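# Unload three sand cores from mould onto plywood boards

## Task

Remove three sand cores from the mould: the long core with the rounded nose, plus the two upright bladed cores in the mould half on the robot's right. Set all three down on the plywood boards next to the mould and release them. The other two cores must remain upright in the mould.

## Robot and tools

Robot and frames. Two 6-joint arms, left_arm and right_arm, each with a parallel gripper. In every row and every per-joint list the joint order is waist, shoulder, elbow, wrist pitch, wrist yaw, wrist roll, followed by the gripper value. Stated ranges in rad: waist -2.618 to 3.054, shoulder 0.000 to 3.142, elbow 0.000 to 3.142, wrist pitch -1.571 to 1.571, wrist yaw -1.571 to 1.571, wrist roll -2.094 to 2.094. A real end may differ from these by up to 0.059 rad. Scene frame: origin at table-top height halfway between the nominal bases, +x out over the table, +z up, left_arm on the +y side. Image sides do not follow the arm names. Calibrated bases: left_arm at (+0.031, +0.345, 0) m, quat_wxyz (+1.000, 0, 0, +0.008); right_arm at (+0.030, -0.335, 0) m, quat_wxyz (+1.000, 0, 0, -0.014). Both have up = +z. Each arm reports end_effector_position (m) and end_effector_quat_wxyz in its own base frame. That position can be off by a few cm, more at long reach. The reported point sits between the finger pads, about 1 cm behind the tips. Fingers point along gripper +z and close along gripper y.

Cameras. cam_left_wrist and cam_right_wrist, both 896x504. Intrinsics: left fx=fy=433.778, cx=446.025, cy=251.203; right fx=fy=443.33, cx=444.172, cy=252.362. Both have slight radial distortion.

execute_actions(actions, cameras). actions is a list of actions. Each action is a list of up to 15 rows, and each row is applied for one step of 1/30 s. If an action has fewer rows, its last row is held until 15 steps are done. A row is a single list of 14 numbers in [-1, 1] covering both arms: left_arm's 6 joint values and opening, then right_arm's 6 joint values and opening. Joint values are offsets from that arm's Joint targets as they stood when the action began, not from the previous row. Repeating an offset in a later action therefore moves the joint again. Scale: 1.0 equals 1.202 rad at the waist, 1.258 at the shoulder, 1.3 at the elbow, 2.073 at wrist pitch, and 2.022 at wrist yaw and roll. Opening is absolute: +1 fully open, -1 closed. Sending 0 holds a closed command, so repeat the current value to leave a gripper unchanged. An action is rejected for both arms if it would carry a joint more than 0.059 rad beyond its range. An empty list only returns state and images. cameras: list of names; omitted, null or ["all"] gives all, and [] gives none.

move(target, speed, blend, opening_speed, blocking, cameras). target is one 14-number row or a list of up to 15 rows, laid out and scaled as above. Every row is an offset from the current Joint targets, including later rows in a list. Joints travel together along planned paths, so the gripper follows a curve. There is no collision avoidance with objects or the other arm. speed is the peak rad/s of whichever joint has farthest to go: 0.01 to 2, default 0.5. It can be one value or one per target. blend (rad) rounds corners between listed targets; 0 stops at each one. opening_speed is how fast the opening changes, per second on the -1..1 scale, minimum 0.2. The first row's openings are sent at the start. Later rows' openings are applied on arrival, after everything comes to rest. blocking=false returns after about 0.5 s while the move continues. The result adds a move: line reporting done, off_target (more than 0.035 rad short), moving, held or fault. It may add limits=held and the farthest-off joint of each arm.

wait(seconds 0 to 10) lets time run with the last commands held. stop brakes a running move, and a fast move needs room to stop. zoom_image(camera, region [x0, y0, x1, y1] in pixels, at most 504x504) enlarges part of that camera's latest image. finished_scene(scene: current scene number) ends the scene permanently, so call it only once the cores rest on the boards without the robot holding them.

Results. Joint positions and Joint velocities are given per arm (rad, rad/s), plus finger gap in m (0.094 = fully open). Joint targets are the base for your next offsets. Tool commands shows the current gripper commands. grip_measured uses the opening scale. It reads slightly wide when empty and up to about 0.064 narrower than a hard part under full squeeze. grip_effort_nm is gripper motor effort (negative means closing), with an offset that does not reliably indicate a grasp. Joint torques include the arm's weight; joints 1 to 3 wrap at ±28 N m. "joint sent to its limit", "joint command not followed" (clearance check altered targets), MOTOR HOT (75 °C) and OVER-TEMPERATURE FAULT (90 °C; the arm folds and stays idle) are warnings.

Motion limits. Each step, a joint target may lead its measured angle by at most 0.202 (waist), 0.258 (shoulder), 0.3 (elbow), 0.573 (pitch) or 0.522 (yaw, roll) rad. Targets that would move a gripper more than 200 mm from where it is get scaled back. Large moves take several actions. If an arm is pushing on something, command its targets back past its measured positions.

Care. Close slowly on cores, since sand cores may give and crush. Release by commanding an opening well above grip_measured. Do not drop cores, let go while they move, slam, hit hard, or bring the arms together; an arm-to-arm crash can fail the task. Nothing may fall or be left off the table. Do not knock over the two cores that must stay. Occasional tugs on held parts can happen. Avoid long holds, fully stretched poses or pushing at unreachable poses, because motors overheat.

Each tool is called after "Request:" as name(argument=value, ...) on one line, values as JSON.

## Session

Request:
execute_actions(actions=[])

Scene clock: 0.00 s.
left_arm: end_effector_position=(+0.2355, -0.4205, +0.2037) grip_measured=+1.000 grip_effort_nm=n/a end_effector_quat_wxyz=(+0.452, +0.770, +0.291, -0.345) | right_arm: end_effector_position=(+0.3668, -0.1721, +0.3153) grip_measured=+1.000 grip_effort_nm=n/a end_effector_quat_wxyz=(+0.332, +0.146, +0.875, -0.321)
Joint positions: left_arm=[-0.747 1.827 1.342 -0.224 0.995 1.182 0.094] | right_arm=[-0.197 1.481 1.581 -0.857 0.583 -0.123 0.094]
Joint velocities: within noise
Joint torques (N m): no reading
Heat: left arm: 32 °C; right arm: 36 °C.
Joint targets: left_arm=[-0.747 1.818 1.349 -0.231 1.008 1.178] | right_arm=[-0.197 1.472 1.591 -0.854 0.589 -0.120]
Tool commands: left_gripper/opening=+1.0 right_gripper/opening=+1.0

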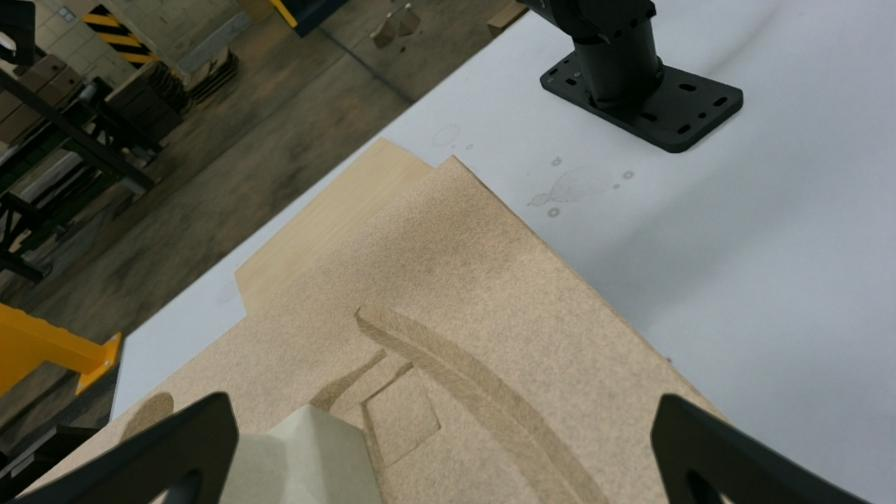

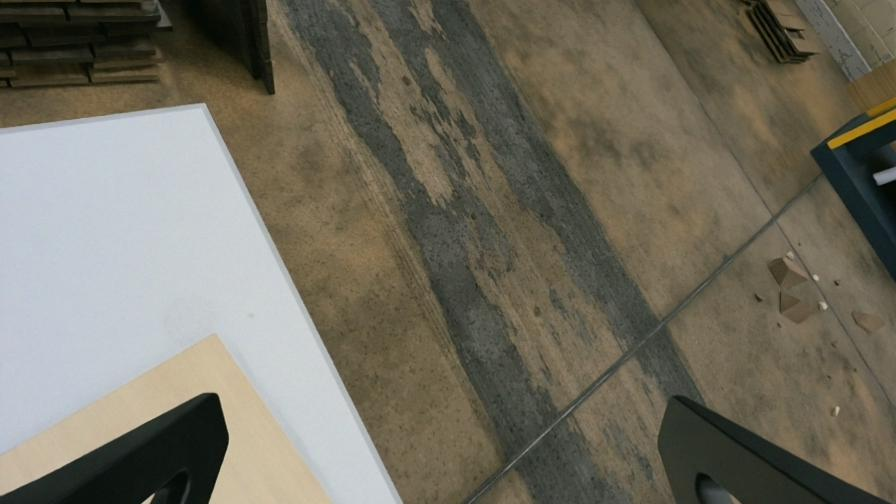

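Request:
move(target=[[0,-0.173,0.193,0,0,0,1,0,0,0,0,0,0,1],[0.122,-0.253,0.039,-0.371,-0.4985,-0.5826,1,0.413,0.022,-0.147,-0.070,-0.291,0.059,1]], blend=0.1, speed=0.7)

Scene clock: 27.27 s.
left_arm: end_effector_position=(+0.3033, -0.2109, +0.1882) grip_measured=+1.000 grip_effort_nm=0.022 end_effector_quat_wxyz=(+0.214, +0.295, +0.929, -0.070) | right_arm: end_effector_position=(+0.3516, +0.1075, +0.2037) grip_measured=+1.000 grip_effort_nm=0.022 end_effector_quat_wxyz=(+0.247, -0.147, +0.957, +0.033)
Joint positions: left_arm=[-0.606 1.532 1.408 -0.992 0.009 0.007 0.094] | right_arm=[0.297 1.491 1.409 -0.986 0.006 -0.009 0.094]
Joint velocities: within noise
Joint torques (N m): left_arm=[0.44 -8.12 4.59 1.21 -0.06 -0.13] | right_arm=[0.23 -4.72 5.19 0.77 -0.09 0.05]
Heat: left arm: 35 °C; right arm: 38 °C.
Joint targets: left_arm=[-0.601 1.499 1.400 -1.000 0.001 0.000] | right_arm=[0.300 1.500 1.400 -1.000 0.000 -0.001]
move: done

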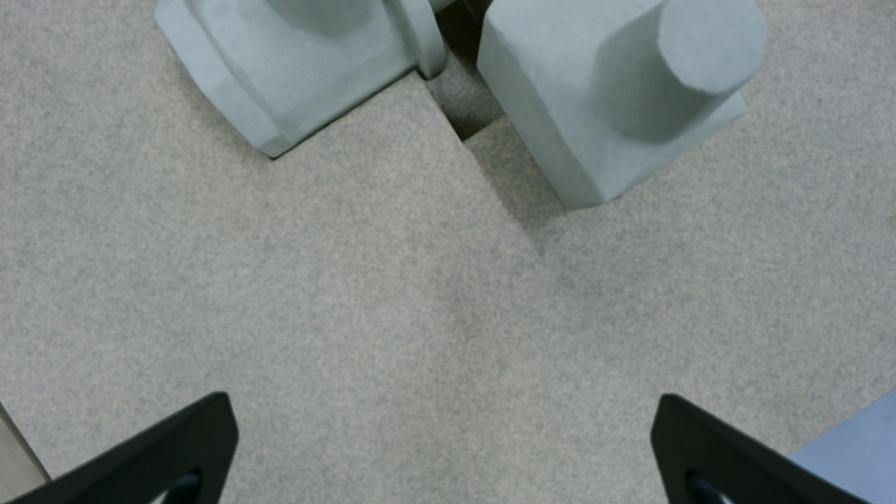

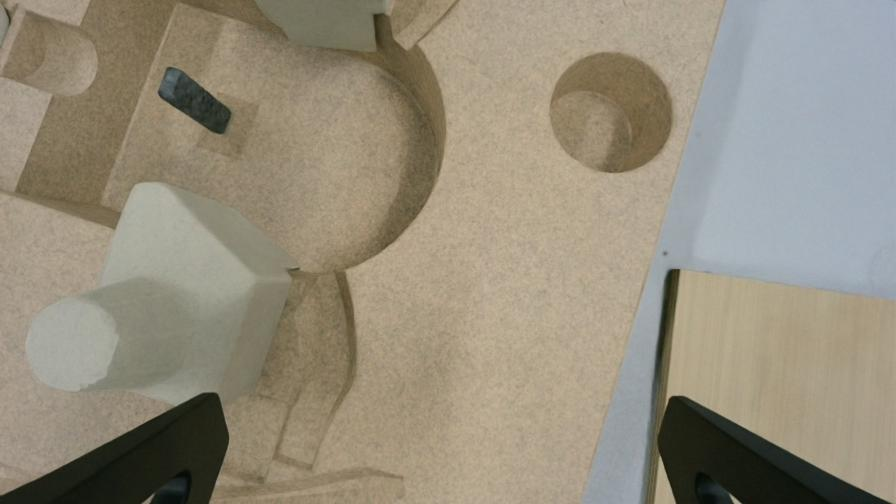

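Request:
move(target=[0.083,0,0.3846,-0.2412,0,0,1,0,0,0.3846,-0.2412,0,0,1], speed=0.8)

Scene clock: 35.23 s.
left_arm: end_effector_position=(+0.2790, -0.1555, +0.3025) grip_measured=+1.000 grip_effort_nm=0.022 end_effector_quat_wxyz=(+0.215, +0.249, +0.943, -0.058) | right_arm: end_effector_position=(+0.3042, +0.0931, +0.3067) grip_measured=+1.000 grip_effort_nm=0.022 end_effector_quat_wxyz=(+0.229, -0.147, +0.962, +0.030)
Joint positions: left_arm=[-0.508 1.514 1.883 -1.491 0.006 0.006 0.094] | right_arm=[0.297 1.5 1.881 -1.485 0.006 -0.008 0.094]
Joint velocities: within noise
Joint torques (N m): left_arm=[0.69 -5.65 5.6 1.18 -0.03 -0.12] | right_arm=[0.21 -4.46 6.27 0.7 -0.06 0.05]
Heat: left arm: 35 °C; right arm: 37 °C.
Joint targets: left_arm=[-0.501 1.500 1.900 -1.500 0.001 0.000] | right_arm=[0.300 1.500 1.900 -1.500 0.001 -0.001]
move: done

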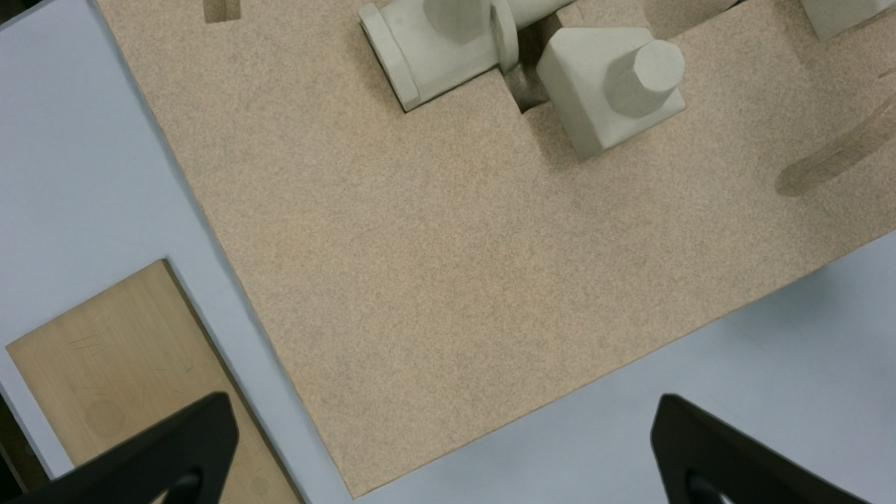

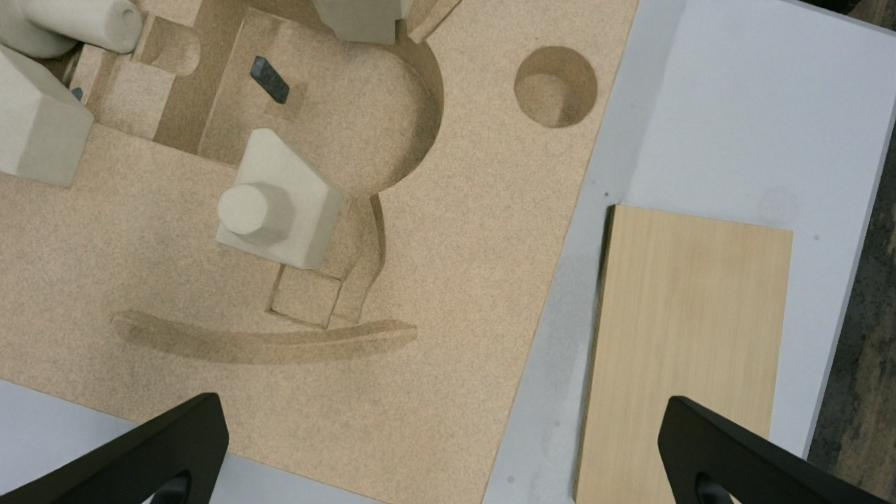

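Request:
move(target=[0.166,0,0,0.2412,0,0,1,-0.08,0,0,0.2412,0,0,1], speed=0.8)

Request:
zoom_image(camera="cam_right_wrist", region=[0, 0, 504, 504])

Scene clock: 39.23 s.
left_arm: end_effector_position=(+0.3917, -0.1232, +0.3774) grip_measured=+1.000 grip_effort_nm=0.027 end_effector_quat_wxyz=(+0.442, +0.140, +0.883, -0.068) | right_arm: end_effector_position=(+0.3971, +0.0842, +0.3805) grip_measured=+1.000 grip_effort_nm=0.027 end_effector_quat_wxyz=(+0.447, -0.095, +0.888, +0.043)
Joint positions: left_arm=[-0.306 1.514 1.883 -1.012 0.004 0.006 0.094] | right_arm=[0.209 1.5 1.881 -1.02 0.005 -0.008 0.094]
Joint velocities: within noise
Joint torques (N m): left_arm=[0.4 -6.15 6.13 2.07 -0.01 -0.12] | right_arm=[-0.42 -4.96 6.76 1.53 -0.05 0.04]
Heat: left arm: 35 °C; right arm: 37 °C.
Joint targets: left_arm=[-0.301 1.500 1.900 -1.000 0.000 0.000] | right_arm=[0.204 1.500 1.900 -1.000 0.000 -0.001]
move: done

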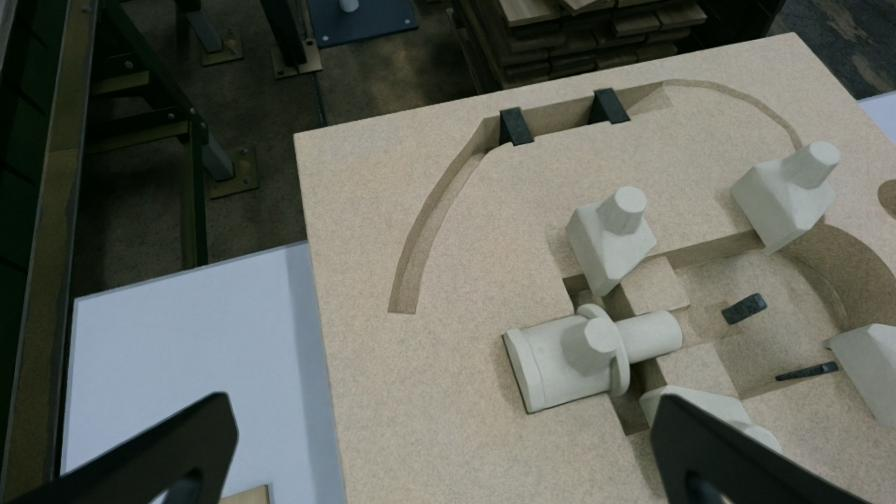

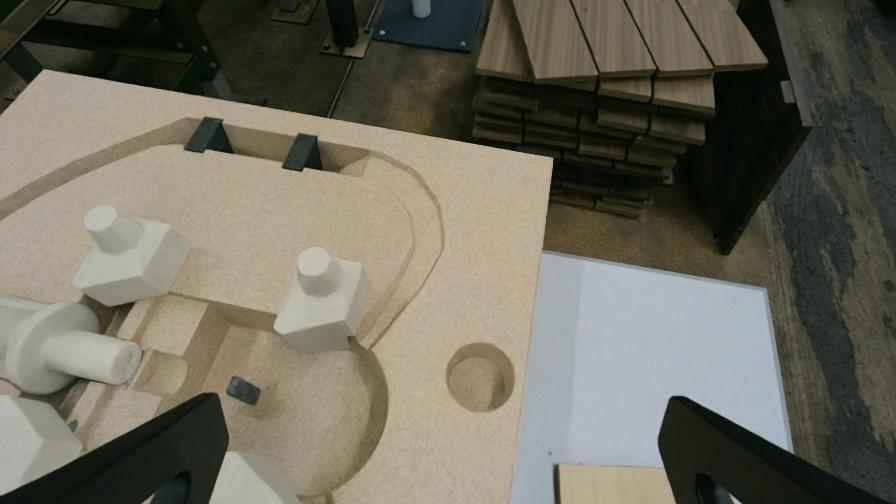

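Scaled by 1.000.

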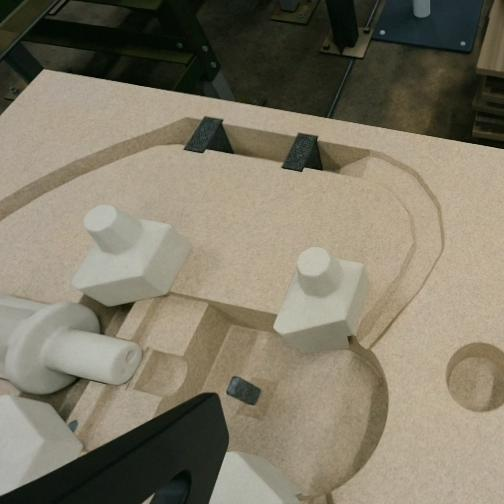

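Request:
move(target=[0,0,0,0,0,0,1,0.287,0,0,-0.193,0,0,1], speed=0.8, cameras=["cam_right_wrist"])

Request:
zoom_image(camera="cam_right_wrist", region=[250, 0, 650, 400])

Scene clock: 85.57 s.
left_arm: end_effector_position=(+0.3919, -0.1233, +0.3776) grip_measured=+1.000 grip_effort_nm=0.027 end_effector_quat_wxyz=(+0.442, +0.139, +0.883, -0.068) | right_arm: end_effector_position=(+0.2899, +0.1771, +0.3190) grip_measured=+1.000 grip_effort_nm=0.022 end_effector_quat_wxyz=(+0.269, -0.262, +0.924, +0.074)
Joint positions: left_arm=[-0.306 1.514 1.883 -1.011 0.004 0.006 0.094] | right_arm=[0.545 1.5 1.881 -1.385 0 -0.007 0.094]
Joint velocities: within noise
Joint torques (N m): left_arm=[0.4 -6.15 6.16 2.07 -0.01 -0.14] | right_arm=[0.32 -4.57 6.39 0.82 0 0.03]
Heat: left arm: 38 °C; right arm: 41 °C.
Joint targets: left_arm=[-0.301 1.500 1.900 -1.000 0.000 0.000] | right_arm=[0.549 1.500 1.900 -1.399 0.000 -0.001]
move: done
Images, in order (width x height): cam_right_wrist 896x504.

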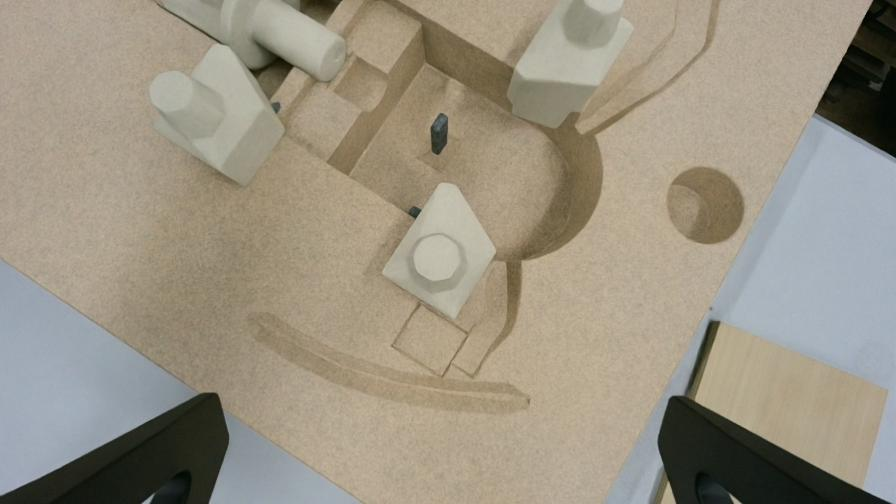

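Scaled by 1.260.

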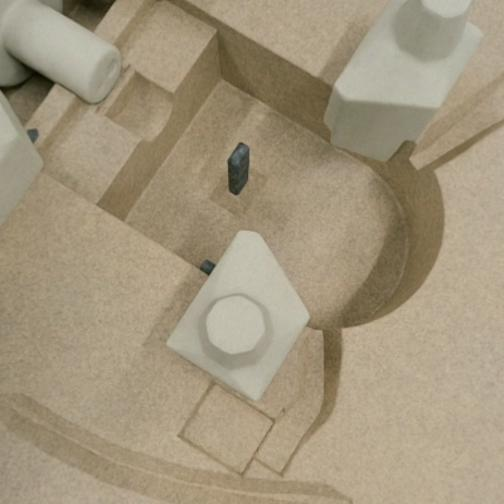

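Request:
move(target=[0,0,0,0,0,0,1,0.008,0.243,-0.015,0.010,0,0,1], speed=0.7, cameras=["cam_right_wrist"])

Scene clock: 96.80 s.
left_arm: end_effector_position=(+0.3919, -0.1233, +0.3776) grip_measured=+1.000 grip_effort_nm=0.027 end_effector_quat_wxyz=(+0.442, +0.139, +0.883, -0.068) | right_arm: end_effector_position=(+0.3273, +0.2024, +0.2122) grip_measured=+1.000 grip_effort_nm=0.027 end_effector_quat_wxyz=(+0.122, -0.273, +0.953, +0.034)
Joint positions: left_arm=[-0.306 1.514 1.883 -1.011 0.004 0.006 0.094] | right_arm=[0.551 1.809 1.88 -1.388 0 -0.007 0.094]
Joint velocities: within noise
Joint torques (N m): left_arm=[0.38 -6.17 6.17 2.08 0 -0.13] | right_arm=[0.64 -7.71 5.38 0.61 0 0.03]
Heat: left arm: 38 °C; right arm: 39 °C.
Joint targets: left_arm=[-0.301 1.500 1.900 -1.000 0.000 0.000] | right_arm=[0.558 1.805 1.881 -1.379 0.000 -0.001]
move: done
Images, in order (width x height): cam_right_wrist 896x504.

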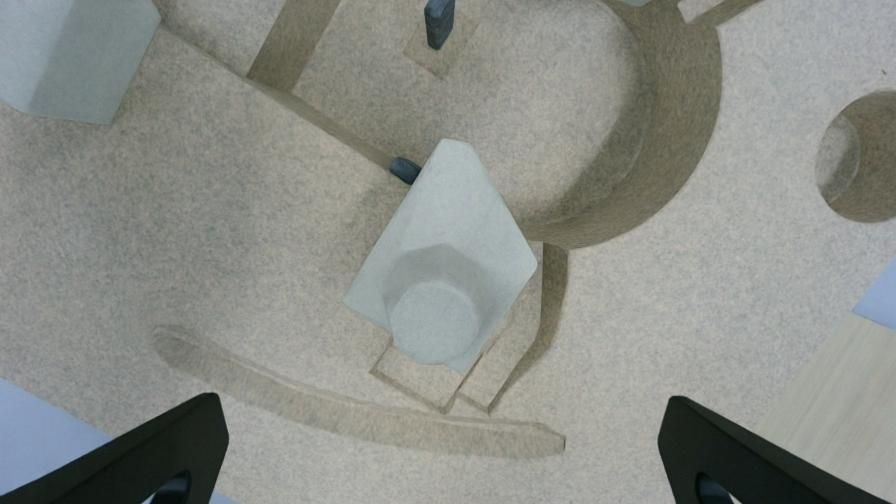

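Request:
move(target=[0,0,0,0,0,0,1,0.005,-0.027,-0.232,0.131,0,0,1], speed=0.3, cameras=["cam_right_wrist"])

Scene clock: 103.67 s.
left_arm: end_effector_position=(+0.3919, -0.1233, +0.3776) grip_measured=+1.000 grip_effort_nm=0.022 end_effector_quat_wxyz=(+0.442, +0.139, +0.883, -0.068) | right_arm: end_effector_position=(+0.3297, +0.2065, +0.1376) grip_measured=+1.000 grip_effort_nm=0.022 end_effector_quat_wxyz=(+0.107, -0.277, +0.954, +0.030)
Joint positions: left_arm=[-0.306 1.514 1.883 -1.011 0.004 0.006 0.094] | right_arm=[0.557 1.807 1.586 -1.126 0 -0.007 0.094]
Joint velocities: within noise
Joint torques (N m): left_arm=[0.38 -6.13 6.05 2.05 -0.04 -0.14] | right_arm=[0.66 -10.63 4.97 0.65 0 0.03]
Heat: left arm: 38 °C; right arm: 38 °C.
Joint targets: left_arm=[-0.301 1.500 1.900 -1.000 0.000 0.000] | right_arm=[0.564 1.771 1.579 -1.107 0.000 -0.001]
move: off_target (right_arm); right_arm: the shoulder is farthest, 0.036 rad from its target
Images, in order (width x height): cam_right_wrist 896x504.

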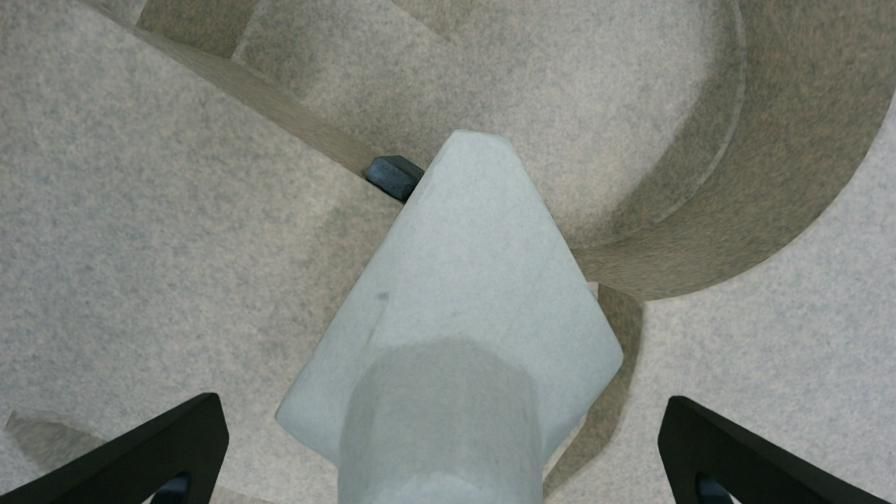

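Request:
move(target=[0,0,0,0,0,0,1,0,-0.03,0,0,0,0,1], speed=0.3, cameras=[])

Request:
move(target=[0,0,0,0,0,0,1,0,0,0,0,0,0,-0.7], opening_speed=0.5, cameras=["cam_right_wrist"])

Scene clock: 109.47 s.
left_arm: end_effector_position=(+0.3919, -0.1233, +0.3777) grip_measured=+1.000 grip_effort_nm=0.017 end_effector_quat_wxyz=(+0.443, +0.139, +0.883, -0.068) | right_arm: end_effector_position=(+0.3290, +0.2060, +0.1538) grip_measured=+1.000 grip_effort_nm=0.022 end_effector_quat_wxyz=(+0.129, -0.276, +0.952, +0.036)
Joint positions: left_arm=[-0.306 1.514 1.883 -1.011 0.004 0.006 0.094] | right_arm=[0.557 1.764 1.586 -1.124 0 -0.007 0.094]
Joint velocities: within noise
Joint torques (N m): left_arm=[0.39 -6.12 6.16 2.09 0.02 -0.12] | right_arm=[0.68 -9.81 5.05 0.69 0 0.03]
Heat: left arm: 39 °C; right arm: 40 °C.
Joint targets: left_arm=[-0.301 1.500 1.900 -1.000 0.000 0.000] | right_arm=[0.564 1.734 1.579 -1.107 0.000 -0.001]
move: done
No camera images: "cameras" was empty.

Scene clock: 113.07 s.
left_arm: end_effector_position=(+0.3919, -0.1233, +0.3777) grip_measured=+1.000 grip_effort_nm=0.022 end_effector_quat_wxyz=(+0.443, +0.139, +0.883, -0.068) | right_arm: end_effector_position=(+0.3291, +0.2062, +0.1538) grip_measured=-0.329 grip_effort_nm=-1.004 end_effector_quat_wxyz=(+0.129, -0.276, +0.952, +0.037)
Joint positions: left_arm=[-0.306 1.514 1.883 -1.011 0.004 0.006 0.094] | right_arm=[0.557 1.764 1.586 -1.124 -0.001 -0.007 0.032]
Joint velocities: within noise
Joint torques (N m): left_arm=[0.46 -6.16 6.2 2.08 -0.02 -0.11] | right_arm=[0.66 -9.83 5.04 0.7 0 0.04]
Heat: left arm: 39 °C; right arm: 41 °C.
Joint targets: left_arm=[-0.301 1.500 1.900 -1.000 0.000 0.000] | right_arm=[0.564 1.734 1.579 -1.107 0.000 -0.001]
move: done
Images, in order (width x height): cam_right_wrist 896x504.

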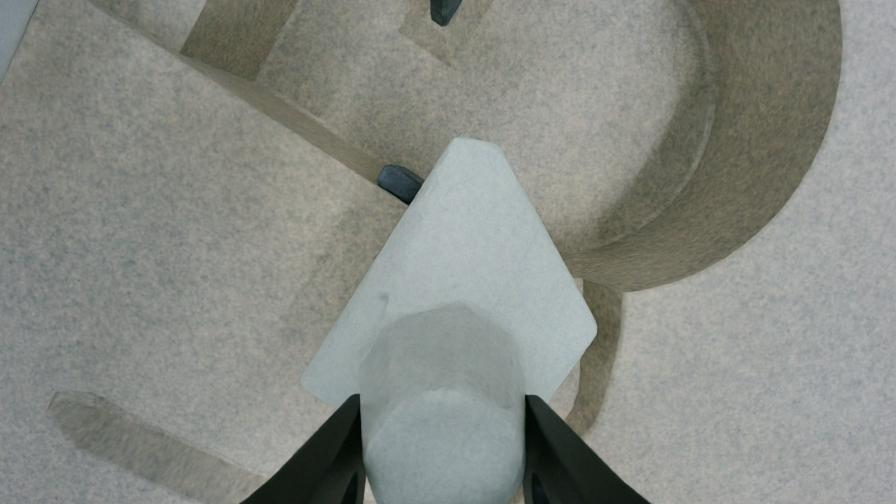

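Request:
move(target=[[0,0,0,0,0,0,1,0,0.013,0.073,-0.047,0,0,-0.7],[0,0,0,0,0,0,1,0,0.033,0.191,-0.108,0,0,-0.7],[0,0,0,0,0,0,1,0,0.070,0.333,-0.175,0,0,-0.7]], speed=0.2, blend=0.03)

Scene clock: 122.77 s.
left_arm: end_effector_position=(+0.3919, -0.1233, +0.3777) grip_measured=+1.000 grip_effort_nm=0.032 end_effector_quat_wxyz=(+0.443, +0.139, +0.883, -0.068) | right_arm: end_effector_position=(+0.3198, +0.2004, +0.2291) grip_measured=-0.329 grip_effort_nm=-1.004 end_effector_quat_wxyz=(+0.116, -0.276, +0.954, +0.033)
Joint positions: left_arm=[-0.306 1.514 1.883 -1.011 0.004 0.006 0.094] | right_arm=[0.557 1.819 1.969 -1.48 -0.001 -0.007 0.032]
Joint velocities: within noise
Joint torques (N m): left_arm=[0.39 -6.11 6.15 2.08 -0.01 -0.13] | right_arm=[0.68 -7.17 8.49 0.6 0 0.04]
Heat: left arm: 39 °C; right arm: 42 °C.
Joint targets: left_arm=[-0.301 1.500 1.900 -1.000 0.000 0.000] | right_arm=[0.564 1.822 2.012 -1.470 0.000 -0.001]
move: off_target (right_arm); right_arm: the elbow is farthest, 0.043 rad from its target

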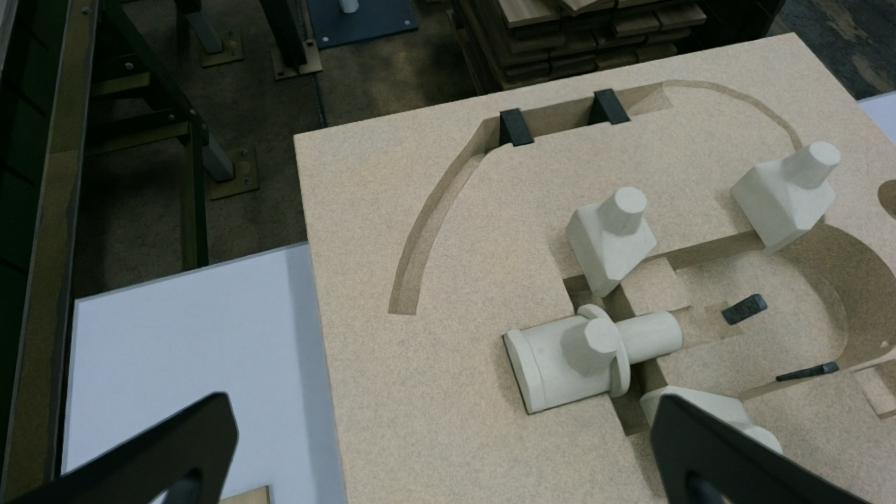

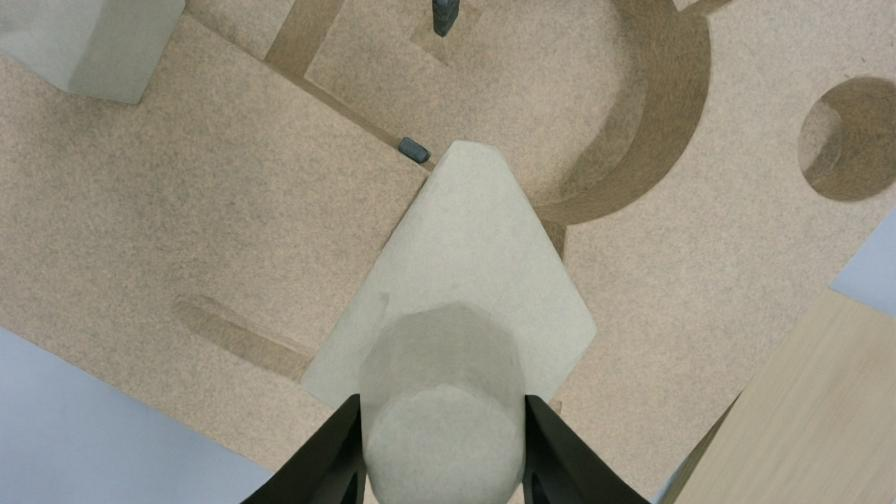

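Request:
move(target=[-0.374,-0.238,-0.692,0.434,0,0,1,0,0,0,0,0,0,-0.7], speed=0.7, cameras=["cam_left_wrist"])

Scene clock: 131.40 s.
left_arm: end_effector_position=(+0.3072, -0.2835, +0.2916) grip_measured=+1.000 grip_effort_nm=0.022 end_effector_quat_wxyz=(+0.541, +0.300, +0.757, -0.211) | right_arm: end_effector_position=(+0.3194, +0.2002, +0.2291) grip_measured=-0.329 grip_effort_nm=-1.009 end_effector_quat_wxyz=(+0.115, -0.276, +0.954, +0.033)
Joint positions: left_arm=[-0.746 1.226 1.007 -0.112 0.003 0.006 0.094] | right_arm=[0.557 1.819 1.969 -1.481 -0.001 -0.007 0.032]
Joint velocities: within noise
Joint torques (N m): left_arm=[-0.34 -5.9 5.3 2.31 -0.01 -0.13] | right_arm=[0.68 -7.17 8.49 0.6 0 0.03]
Heat: left arm: 39 °C; right arm: 41 °C.
Joint targets: left_arm=[-0.751 1.200 1.000 -0.100 0.001 0.000] | right_arm=[0.564 1.822 2.012 -1.470 0.000 -0.001]
move: off_target (right_arm); right_arm: the elbow is farthest, 0.043 rad from its target
Images, in order (width x height): cam_left_wrist 896x504.

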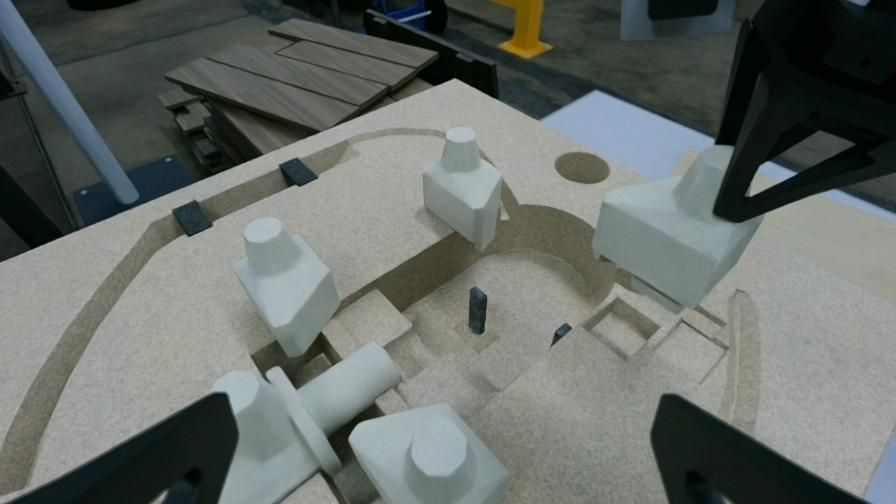

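Request:
zoom_image(camera="cam_left_wrist", region=[500, 120, 800, 420])

Scaled by 1.680.

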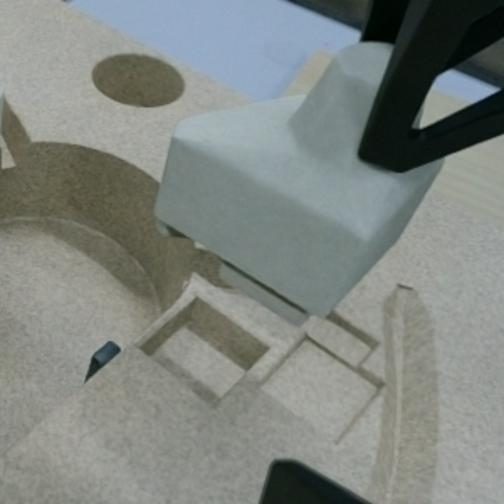

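Request:
move(target=[-0.166,0,0,0,0,0,1,-0.760,-0.363,-0.490,0.077,0,0,-0.7], speed=0.6)

Scene clock: 163.30 s.
left_arm: end_effector_position=(+0.2457, -0.3383, +0.2919) grip_measured=+1.000 grip_effort_nm=0.027 end_effector_quat_wxyz=(+0.518, +0.373, +0.723, -0.264) | right_arm: end_effector_position=(+0.2535, -0.0913, +0.1880) grip_measured=-0.329 grip_effort_nm=-1.004 end_effector_quat_wxyz=(+0.095, +0.169, +0.981, -0.019)
Joint positions: left_arm=[-0.944 1.226 1.007 -0.111 0.003 0.006 0.094] | right_arm=[-0.347 1.4 1.372 -1.349 0.004 -0.007 0.032]
Joint velocities: within noise
Joint torques (N m): left_arm=[-0.5 -5.83 5.38 2.29 0.01 -0.12] | right_arm=[-0.18 -7.08 5.52 0.77 -0.03 0.03]
Heat: left arm: 43 °C; right arm: 40 °C.
Joint targets: left_arm=[-0.950 1.200 1.000 -0.100 0.001 0.000] | right_arm=[-0.349 1.365 1.375 -1.311 0.000 -0.001]
move: off_target (right_arm); right_arm: the wrist pitch is farthest, 0.039 rad from its target

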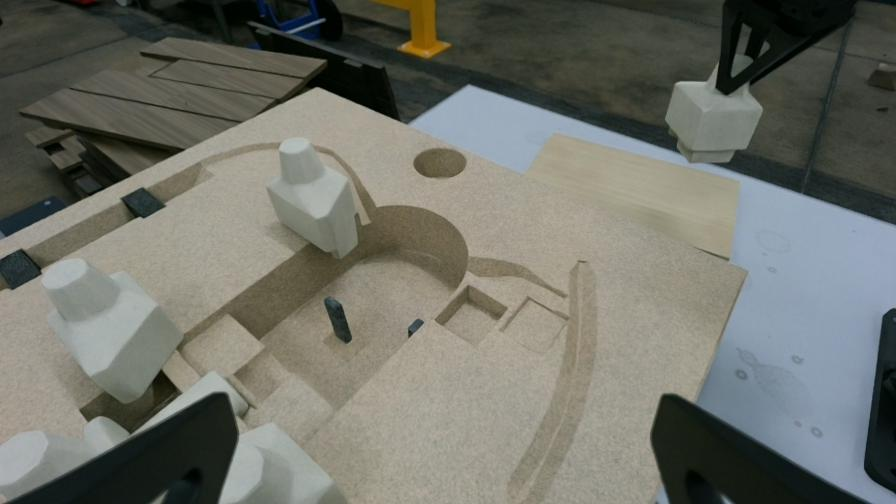

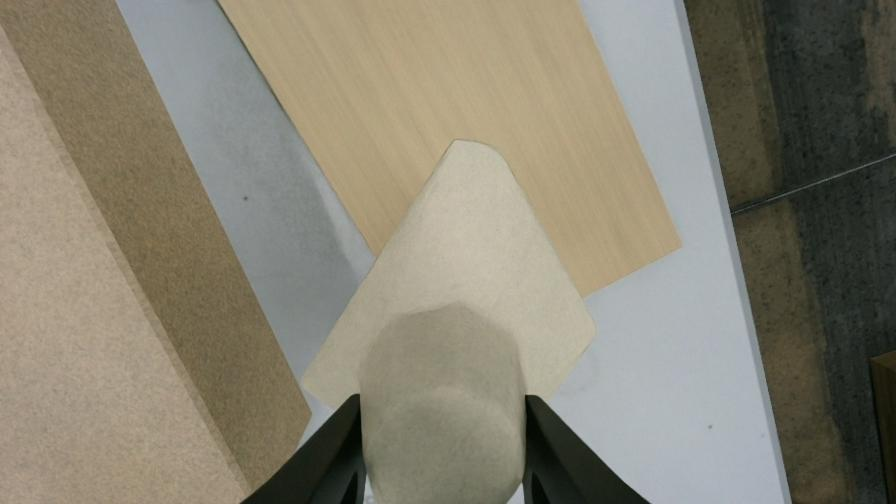

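Request:
move(target=[0,0,0,0,0,0,1,0.06,0.290,0.173,0.087,0,0,-0.7], speed=0.4)

Request:
zoom_image(camera="cam_left_wrist", region=[500, 50, 800, 300])

Scene clock: 173.63 s.
left_arm: end_effector_position=(+0.2457, -0.3383, +0.2919) grip_measured=+1.000 grip_effort_nm=0.017 end_effector_quat_wxyz=(+0.518, +0.373, +0.723, -0.264) | right_arm: end_effector_position=(+0.3550, -0.1023, +0.1513) grip_measured=-0.329 grip_effort_nm=-1.004 end_effector_quat_wxyz=(+0.109, +0.136, +0.985, -0.017)
Joint positions: left_arm=[-0.944 1.226 1.007 -0.111 0.003 0.006 0.094] | right_arm=[-0.282 1.736 1.554 -1.168 0.002 -0.007 0.032]
Joint velocities: within noise
Joint torques (N m): left_arm=[-0.4 -5.76 5.31 2.29 0 -0.13] | right_arm=[0.46 -7.51 9.14 0.83 -0.02 0.04]
Heat: left arm: 44 °C; right arm: 39 °C.
Joint targets: left_arm=[-0.950 1.200 1.000 -0.100 0.001 0.000] | right_arm=[-0.277 1.730 1.600 -1.130 0.001 -0.001]
move: off_target (right_arm); right_arm: the elbow is farthest, 0.046 rad from its target

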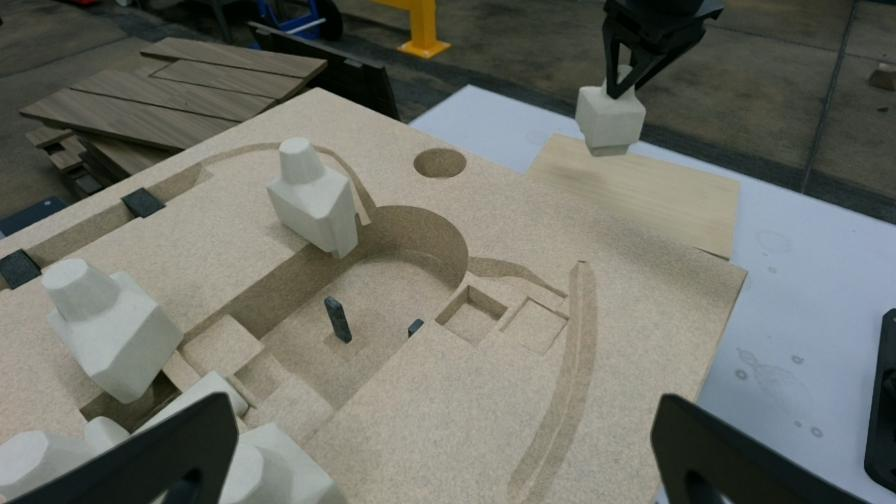

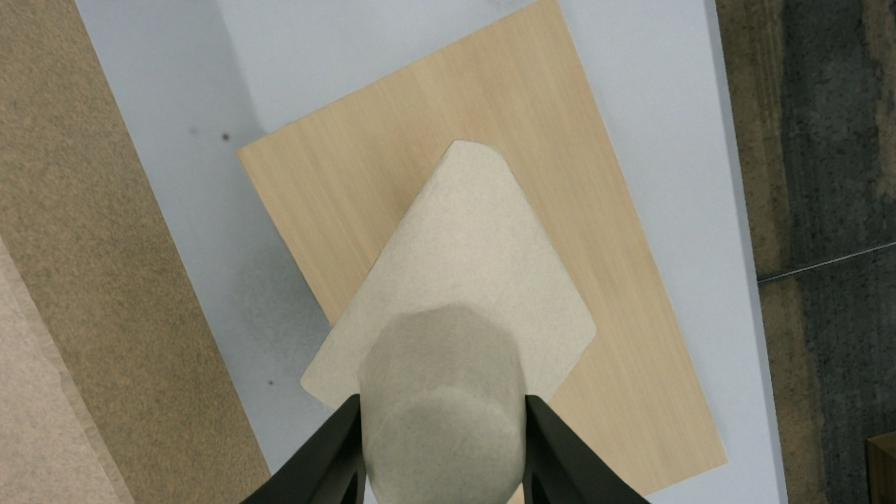

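Scaled by 1.680.

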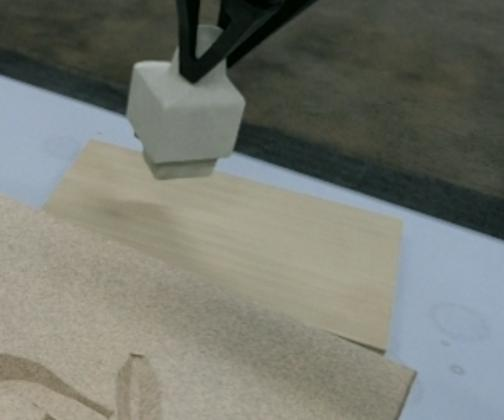

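Request:
move(target=[0,0,0,0,0,0,1,0,0.02,-0.136,0.077,0,0,-0.7], speed=0.2, cameras=["cam_left_wrist"])

Request:
zoom_image(camera="cam_left_wrist", region=[500, 50, 800, 300])

Scene clock: 179.83 s.
left_arm: end_effector_position=(+0.2457, -0.3383, +0.2919) grip_measured=+1.000 grip_effort_nm=0.022 end_effector_quat_wxyz=(+0.518, +0.373, +0.723, -0.264) | right_arm: end_effector_position=(+0.3618, -0.1038, +0.1154) grip_measured=-0.329 grip_effort_nm=-1.009 end_effector_quat_wxyz=(+0.115, +0.136, +0.984, -0.018)
Joint positions: left_arm=[-0.944 1.226 1.007 -0.111 0.003 0.006 0.094] | right_arm=[-0.281 1.752 1.428 -1.013 0.002 -0.007 0.032]
Joint velocities: within noise
Joint torques (N m): left_arm=[-0.4 -5.85 5.34 2.32 -0.02 -0.13] | right_arm=[0.29 -7.05 5.14 0.9 -0.01 0.04]
Heat: left arm: 44 °C; right arm: 40 °C.
Joint targets: left_arm=[-0.950 1.200 1.000 -0.100 0.001 0.000] | right_arm=[-0.277 1.755 1.423 -0.970 0.000 -0.001]
move: off_target (right_arm); right_arm: the wrist pitch is farthest, 0.043 rad from its target
Images, in order (width x height): cam_left_wrist 896x504.

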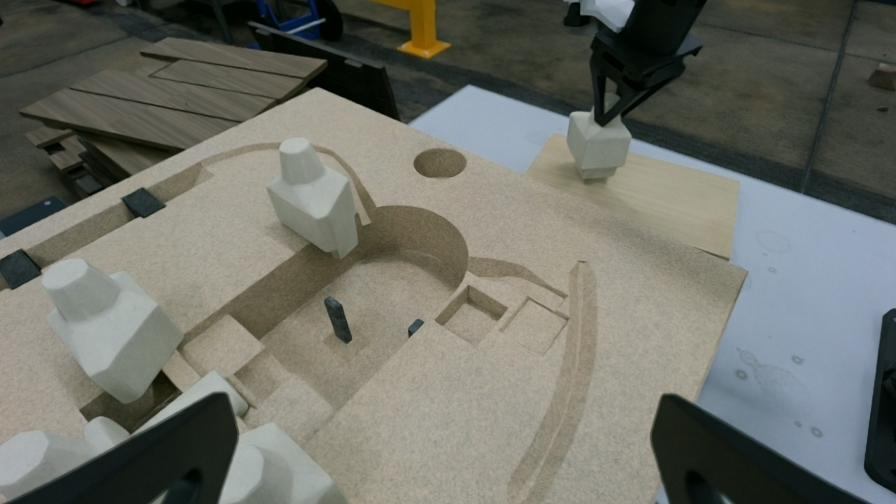

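Scaled by 1.680.

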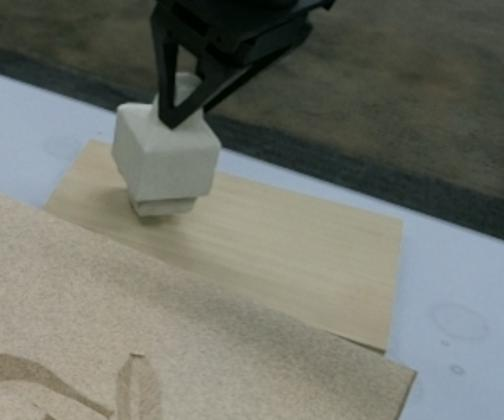

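Request:
move(target=[0,0,0,0,0,0,1,0,0,-0.029,0.025,0,0,-0.7], speed=0.1, cameras=["cam_left_wrist"])

Request:
zoom_image(camera="cam_left_wrist", region=[520, 60, 680, 220])

Scene clock: 183.97 s.
left_arm: end_effector_position=(+0.2457, -0.3383, +0.2919) grip_measured=+1.000 grip_effort_nm=0.022 end_effector_quat_wxyz=(+0.518, +0.373, +0.723, -0.264) | right_arm: end_effector_position=(+0.3702, -0.1062, +0.1141) grip_measured=-0.329 grip_effort_nm=-1.004 end_effector_quat_wxyz=(+0.134, +0.136, +0.981, -0.020)
Joint positions: left_arm=[-0.944 1.226 1.007 -0.111 0.003 0.006 0.094] | right_arm=[-0.281 1.752 1.414 -0.961 0.002 -0.007 0.032]
Joint velocities: within noise
Joint torques (N m): left_arm=[-0.46 -5.79 5.27 2.31 0 -0.13] | right_arm=[0.36 -7.05 3.47 0.97 -0.02 0.03]
Heat: left arm: 44 °C; right arm: 40 °C.
Joint targets: left_arm=[-0.950 1.200 1.000 -0.100 0.001 0.000] | right_arm=[-0.277 1.755 1.385 -0.919 0.000 -0.001]
move: off_target (right_arm); right_arm: the wrist pitch is farthest, 0.043 rad from its target
Images, in order (width x height): cam_left_wrist 896x504.

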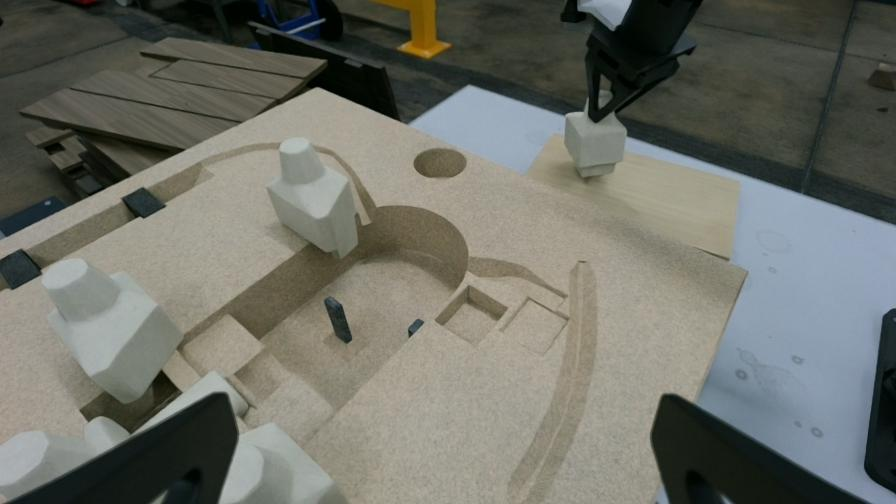

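Scaled by 3.150.

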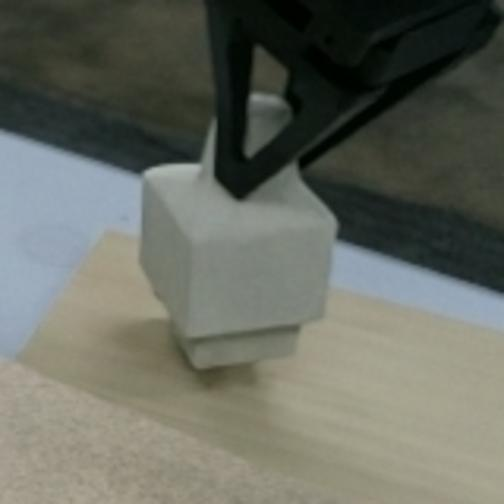

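Request:
move(target=[0,0,0,0,0,0,1,0,0,-0.025,0.0,0,0,-0.7], speed=0.1, cameras=["cam_left_wrist"])

Request:
zoom_image(camera="cam_left_wrist", region=[520, 60, 680, 220])

Scene clock: 188.50 s.
left_arm: end_effector_position=(+0.2457, -0.3383, +0.2919) grip_measured=+1.000 grip_effort_nm=0.022 end_effector_quat_wxyz=(+0.518, +0.373, +0.723, -0.264) | right_arm: end_effector_position=(+0.3683, -0.1051, +0.1131) grip_measured=-0.329 grip_effort_nm=-0.999 end_effector_quat_wxyz=(+0.138, +0.135, +0.981, -0.021)
Joint positions: left_arm=[-0.944 1.226 1.007 -0.111 0.003 0.006 0.094] | right_arm=[-0.279 1.737 1.39 -0.944 0.003 -0.007 0.032]
Joint velocities: within noise
Joint torques (N m): left_arm=[-0.36 -5.83 5.34 2.29 0.01 -0.12] | right_arm=[0.24 -5.78 2.85 0.81 -0.03 0.03]
Heat: left arm: 44 °C; right arm: 40 °C.
Joint targets: left_arm=[-0.950 1.200 1.000 -0.100 0.001 0.000] | right_arm=[-0.277 1.755 1.353 -0.919 0.000 -0.001]
move: off_target (right_arm); right_arm: the elbow is farthest, 0.037 rad from its target
Images, in order (width x height): cam_left_wrist 896x504.

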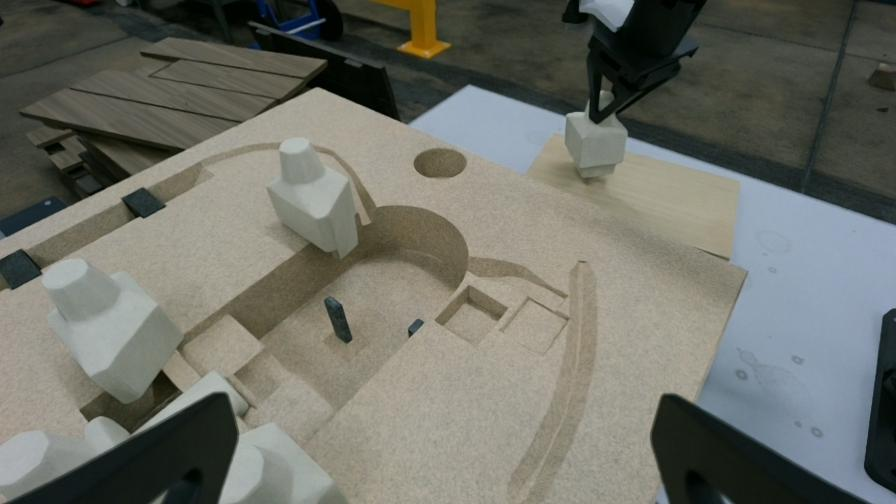

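Scaled by 3.150.

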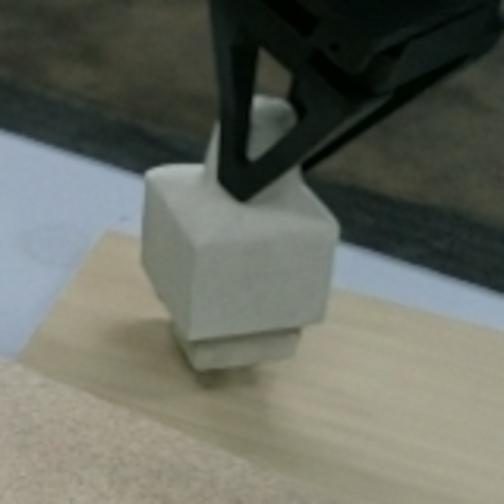

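Request:
move(target=[0,0,0,0,0,0,1,0,0,0.010,0.0,0,0,-0.1], speed=0.1, opening_speed=0.3, cameras=["cam_left_wrist"])

Request:
zoom_image(camera="cam_left_wrist", region=[520, 60, 680, 220])

Scene clock: 194.40 s.
left_arm: end_effector_position=(+0.2457, -0.3383, +0.2919) grip_measured=+1.000 grip_effort_nm=0.017 end_effector_quat_wxyz=(+0.518, +0.373, +0.723, -0.264) | right_arm: end_effector_position=(+0.3699, -0.1017, +0.1068) grip_measured=-0.103 grip_effort_nm=0.168 end_effector_quat_wxyz=(+0.138, +0.133, +0.981, -0.013)
Joint positions: left_arm=[-0.944 1.226 1.007 -0.111 0.003 0.006 0.094] | right_arm=[-0.277 1.744 1.373 -0.922 -0.014 -0.007 0.042]
Joint velocities: within noise
Joint torques (N m): left_arm=[-0.54 -5.83 5.3 2.31 0 -0.11] | right_arm=[0.03 -6.41 5.01 0.58 0.12 0.03]
Heat: left arm: 45 °C; right arm: 39 °C.
Joint targets: left_arm=[-0.950 1.200 1.000 -0.100 0.001 0.000] | right_arm=[-0.277 1.755 1.366 -0.919 0.000 -0.001]
move: done
Images, in order (width x height): cam_left_wrist 896x504.

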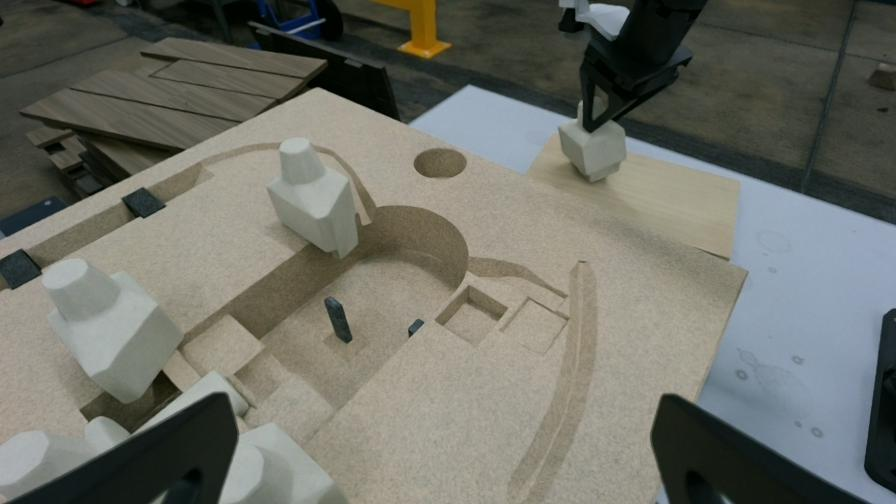

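Scaled by 3.150.

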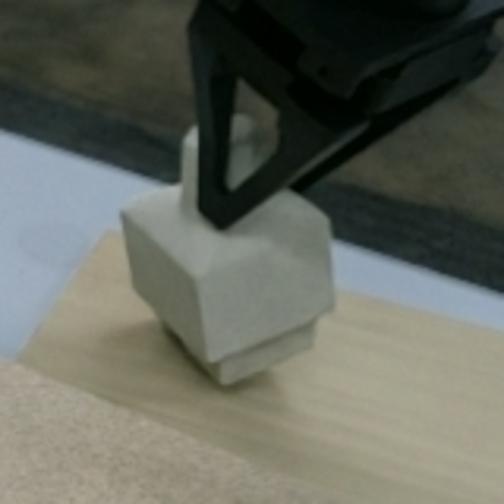

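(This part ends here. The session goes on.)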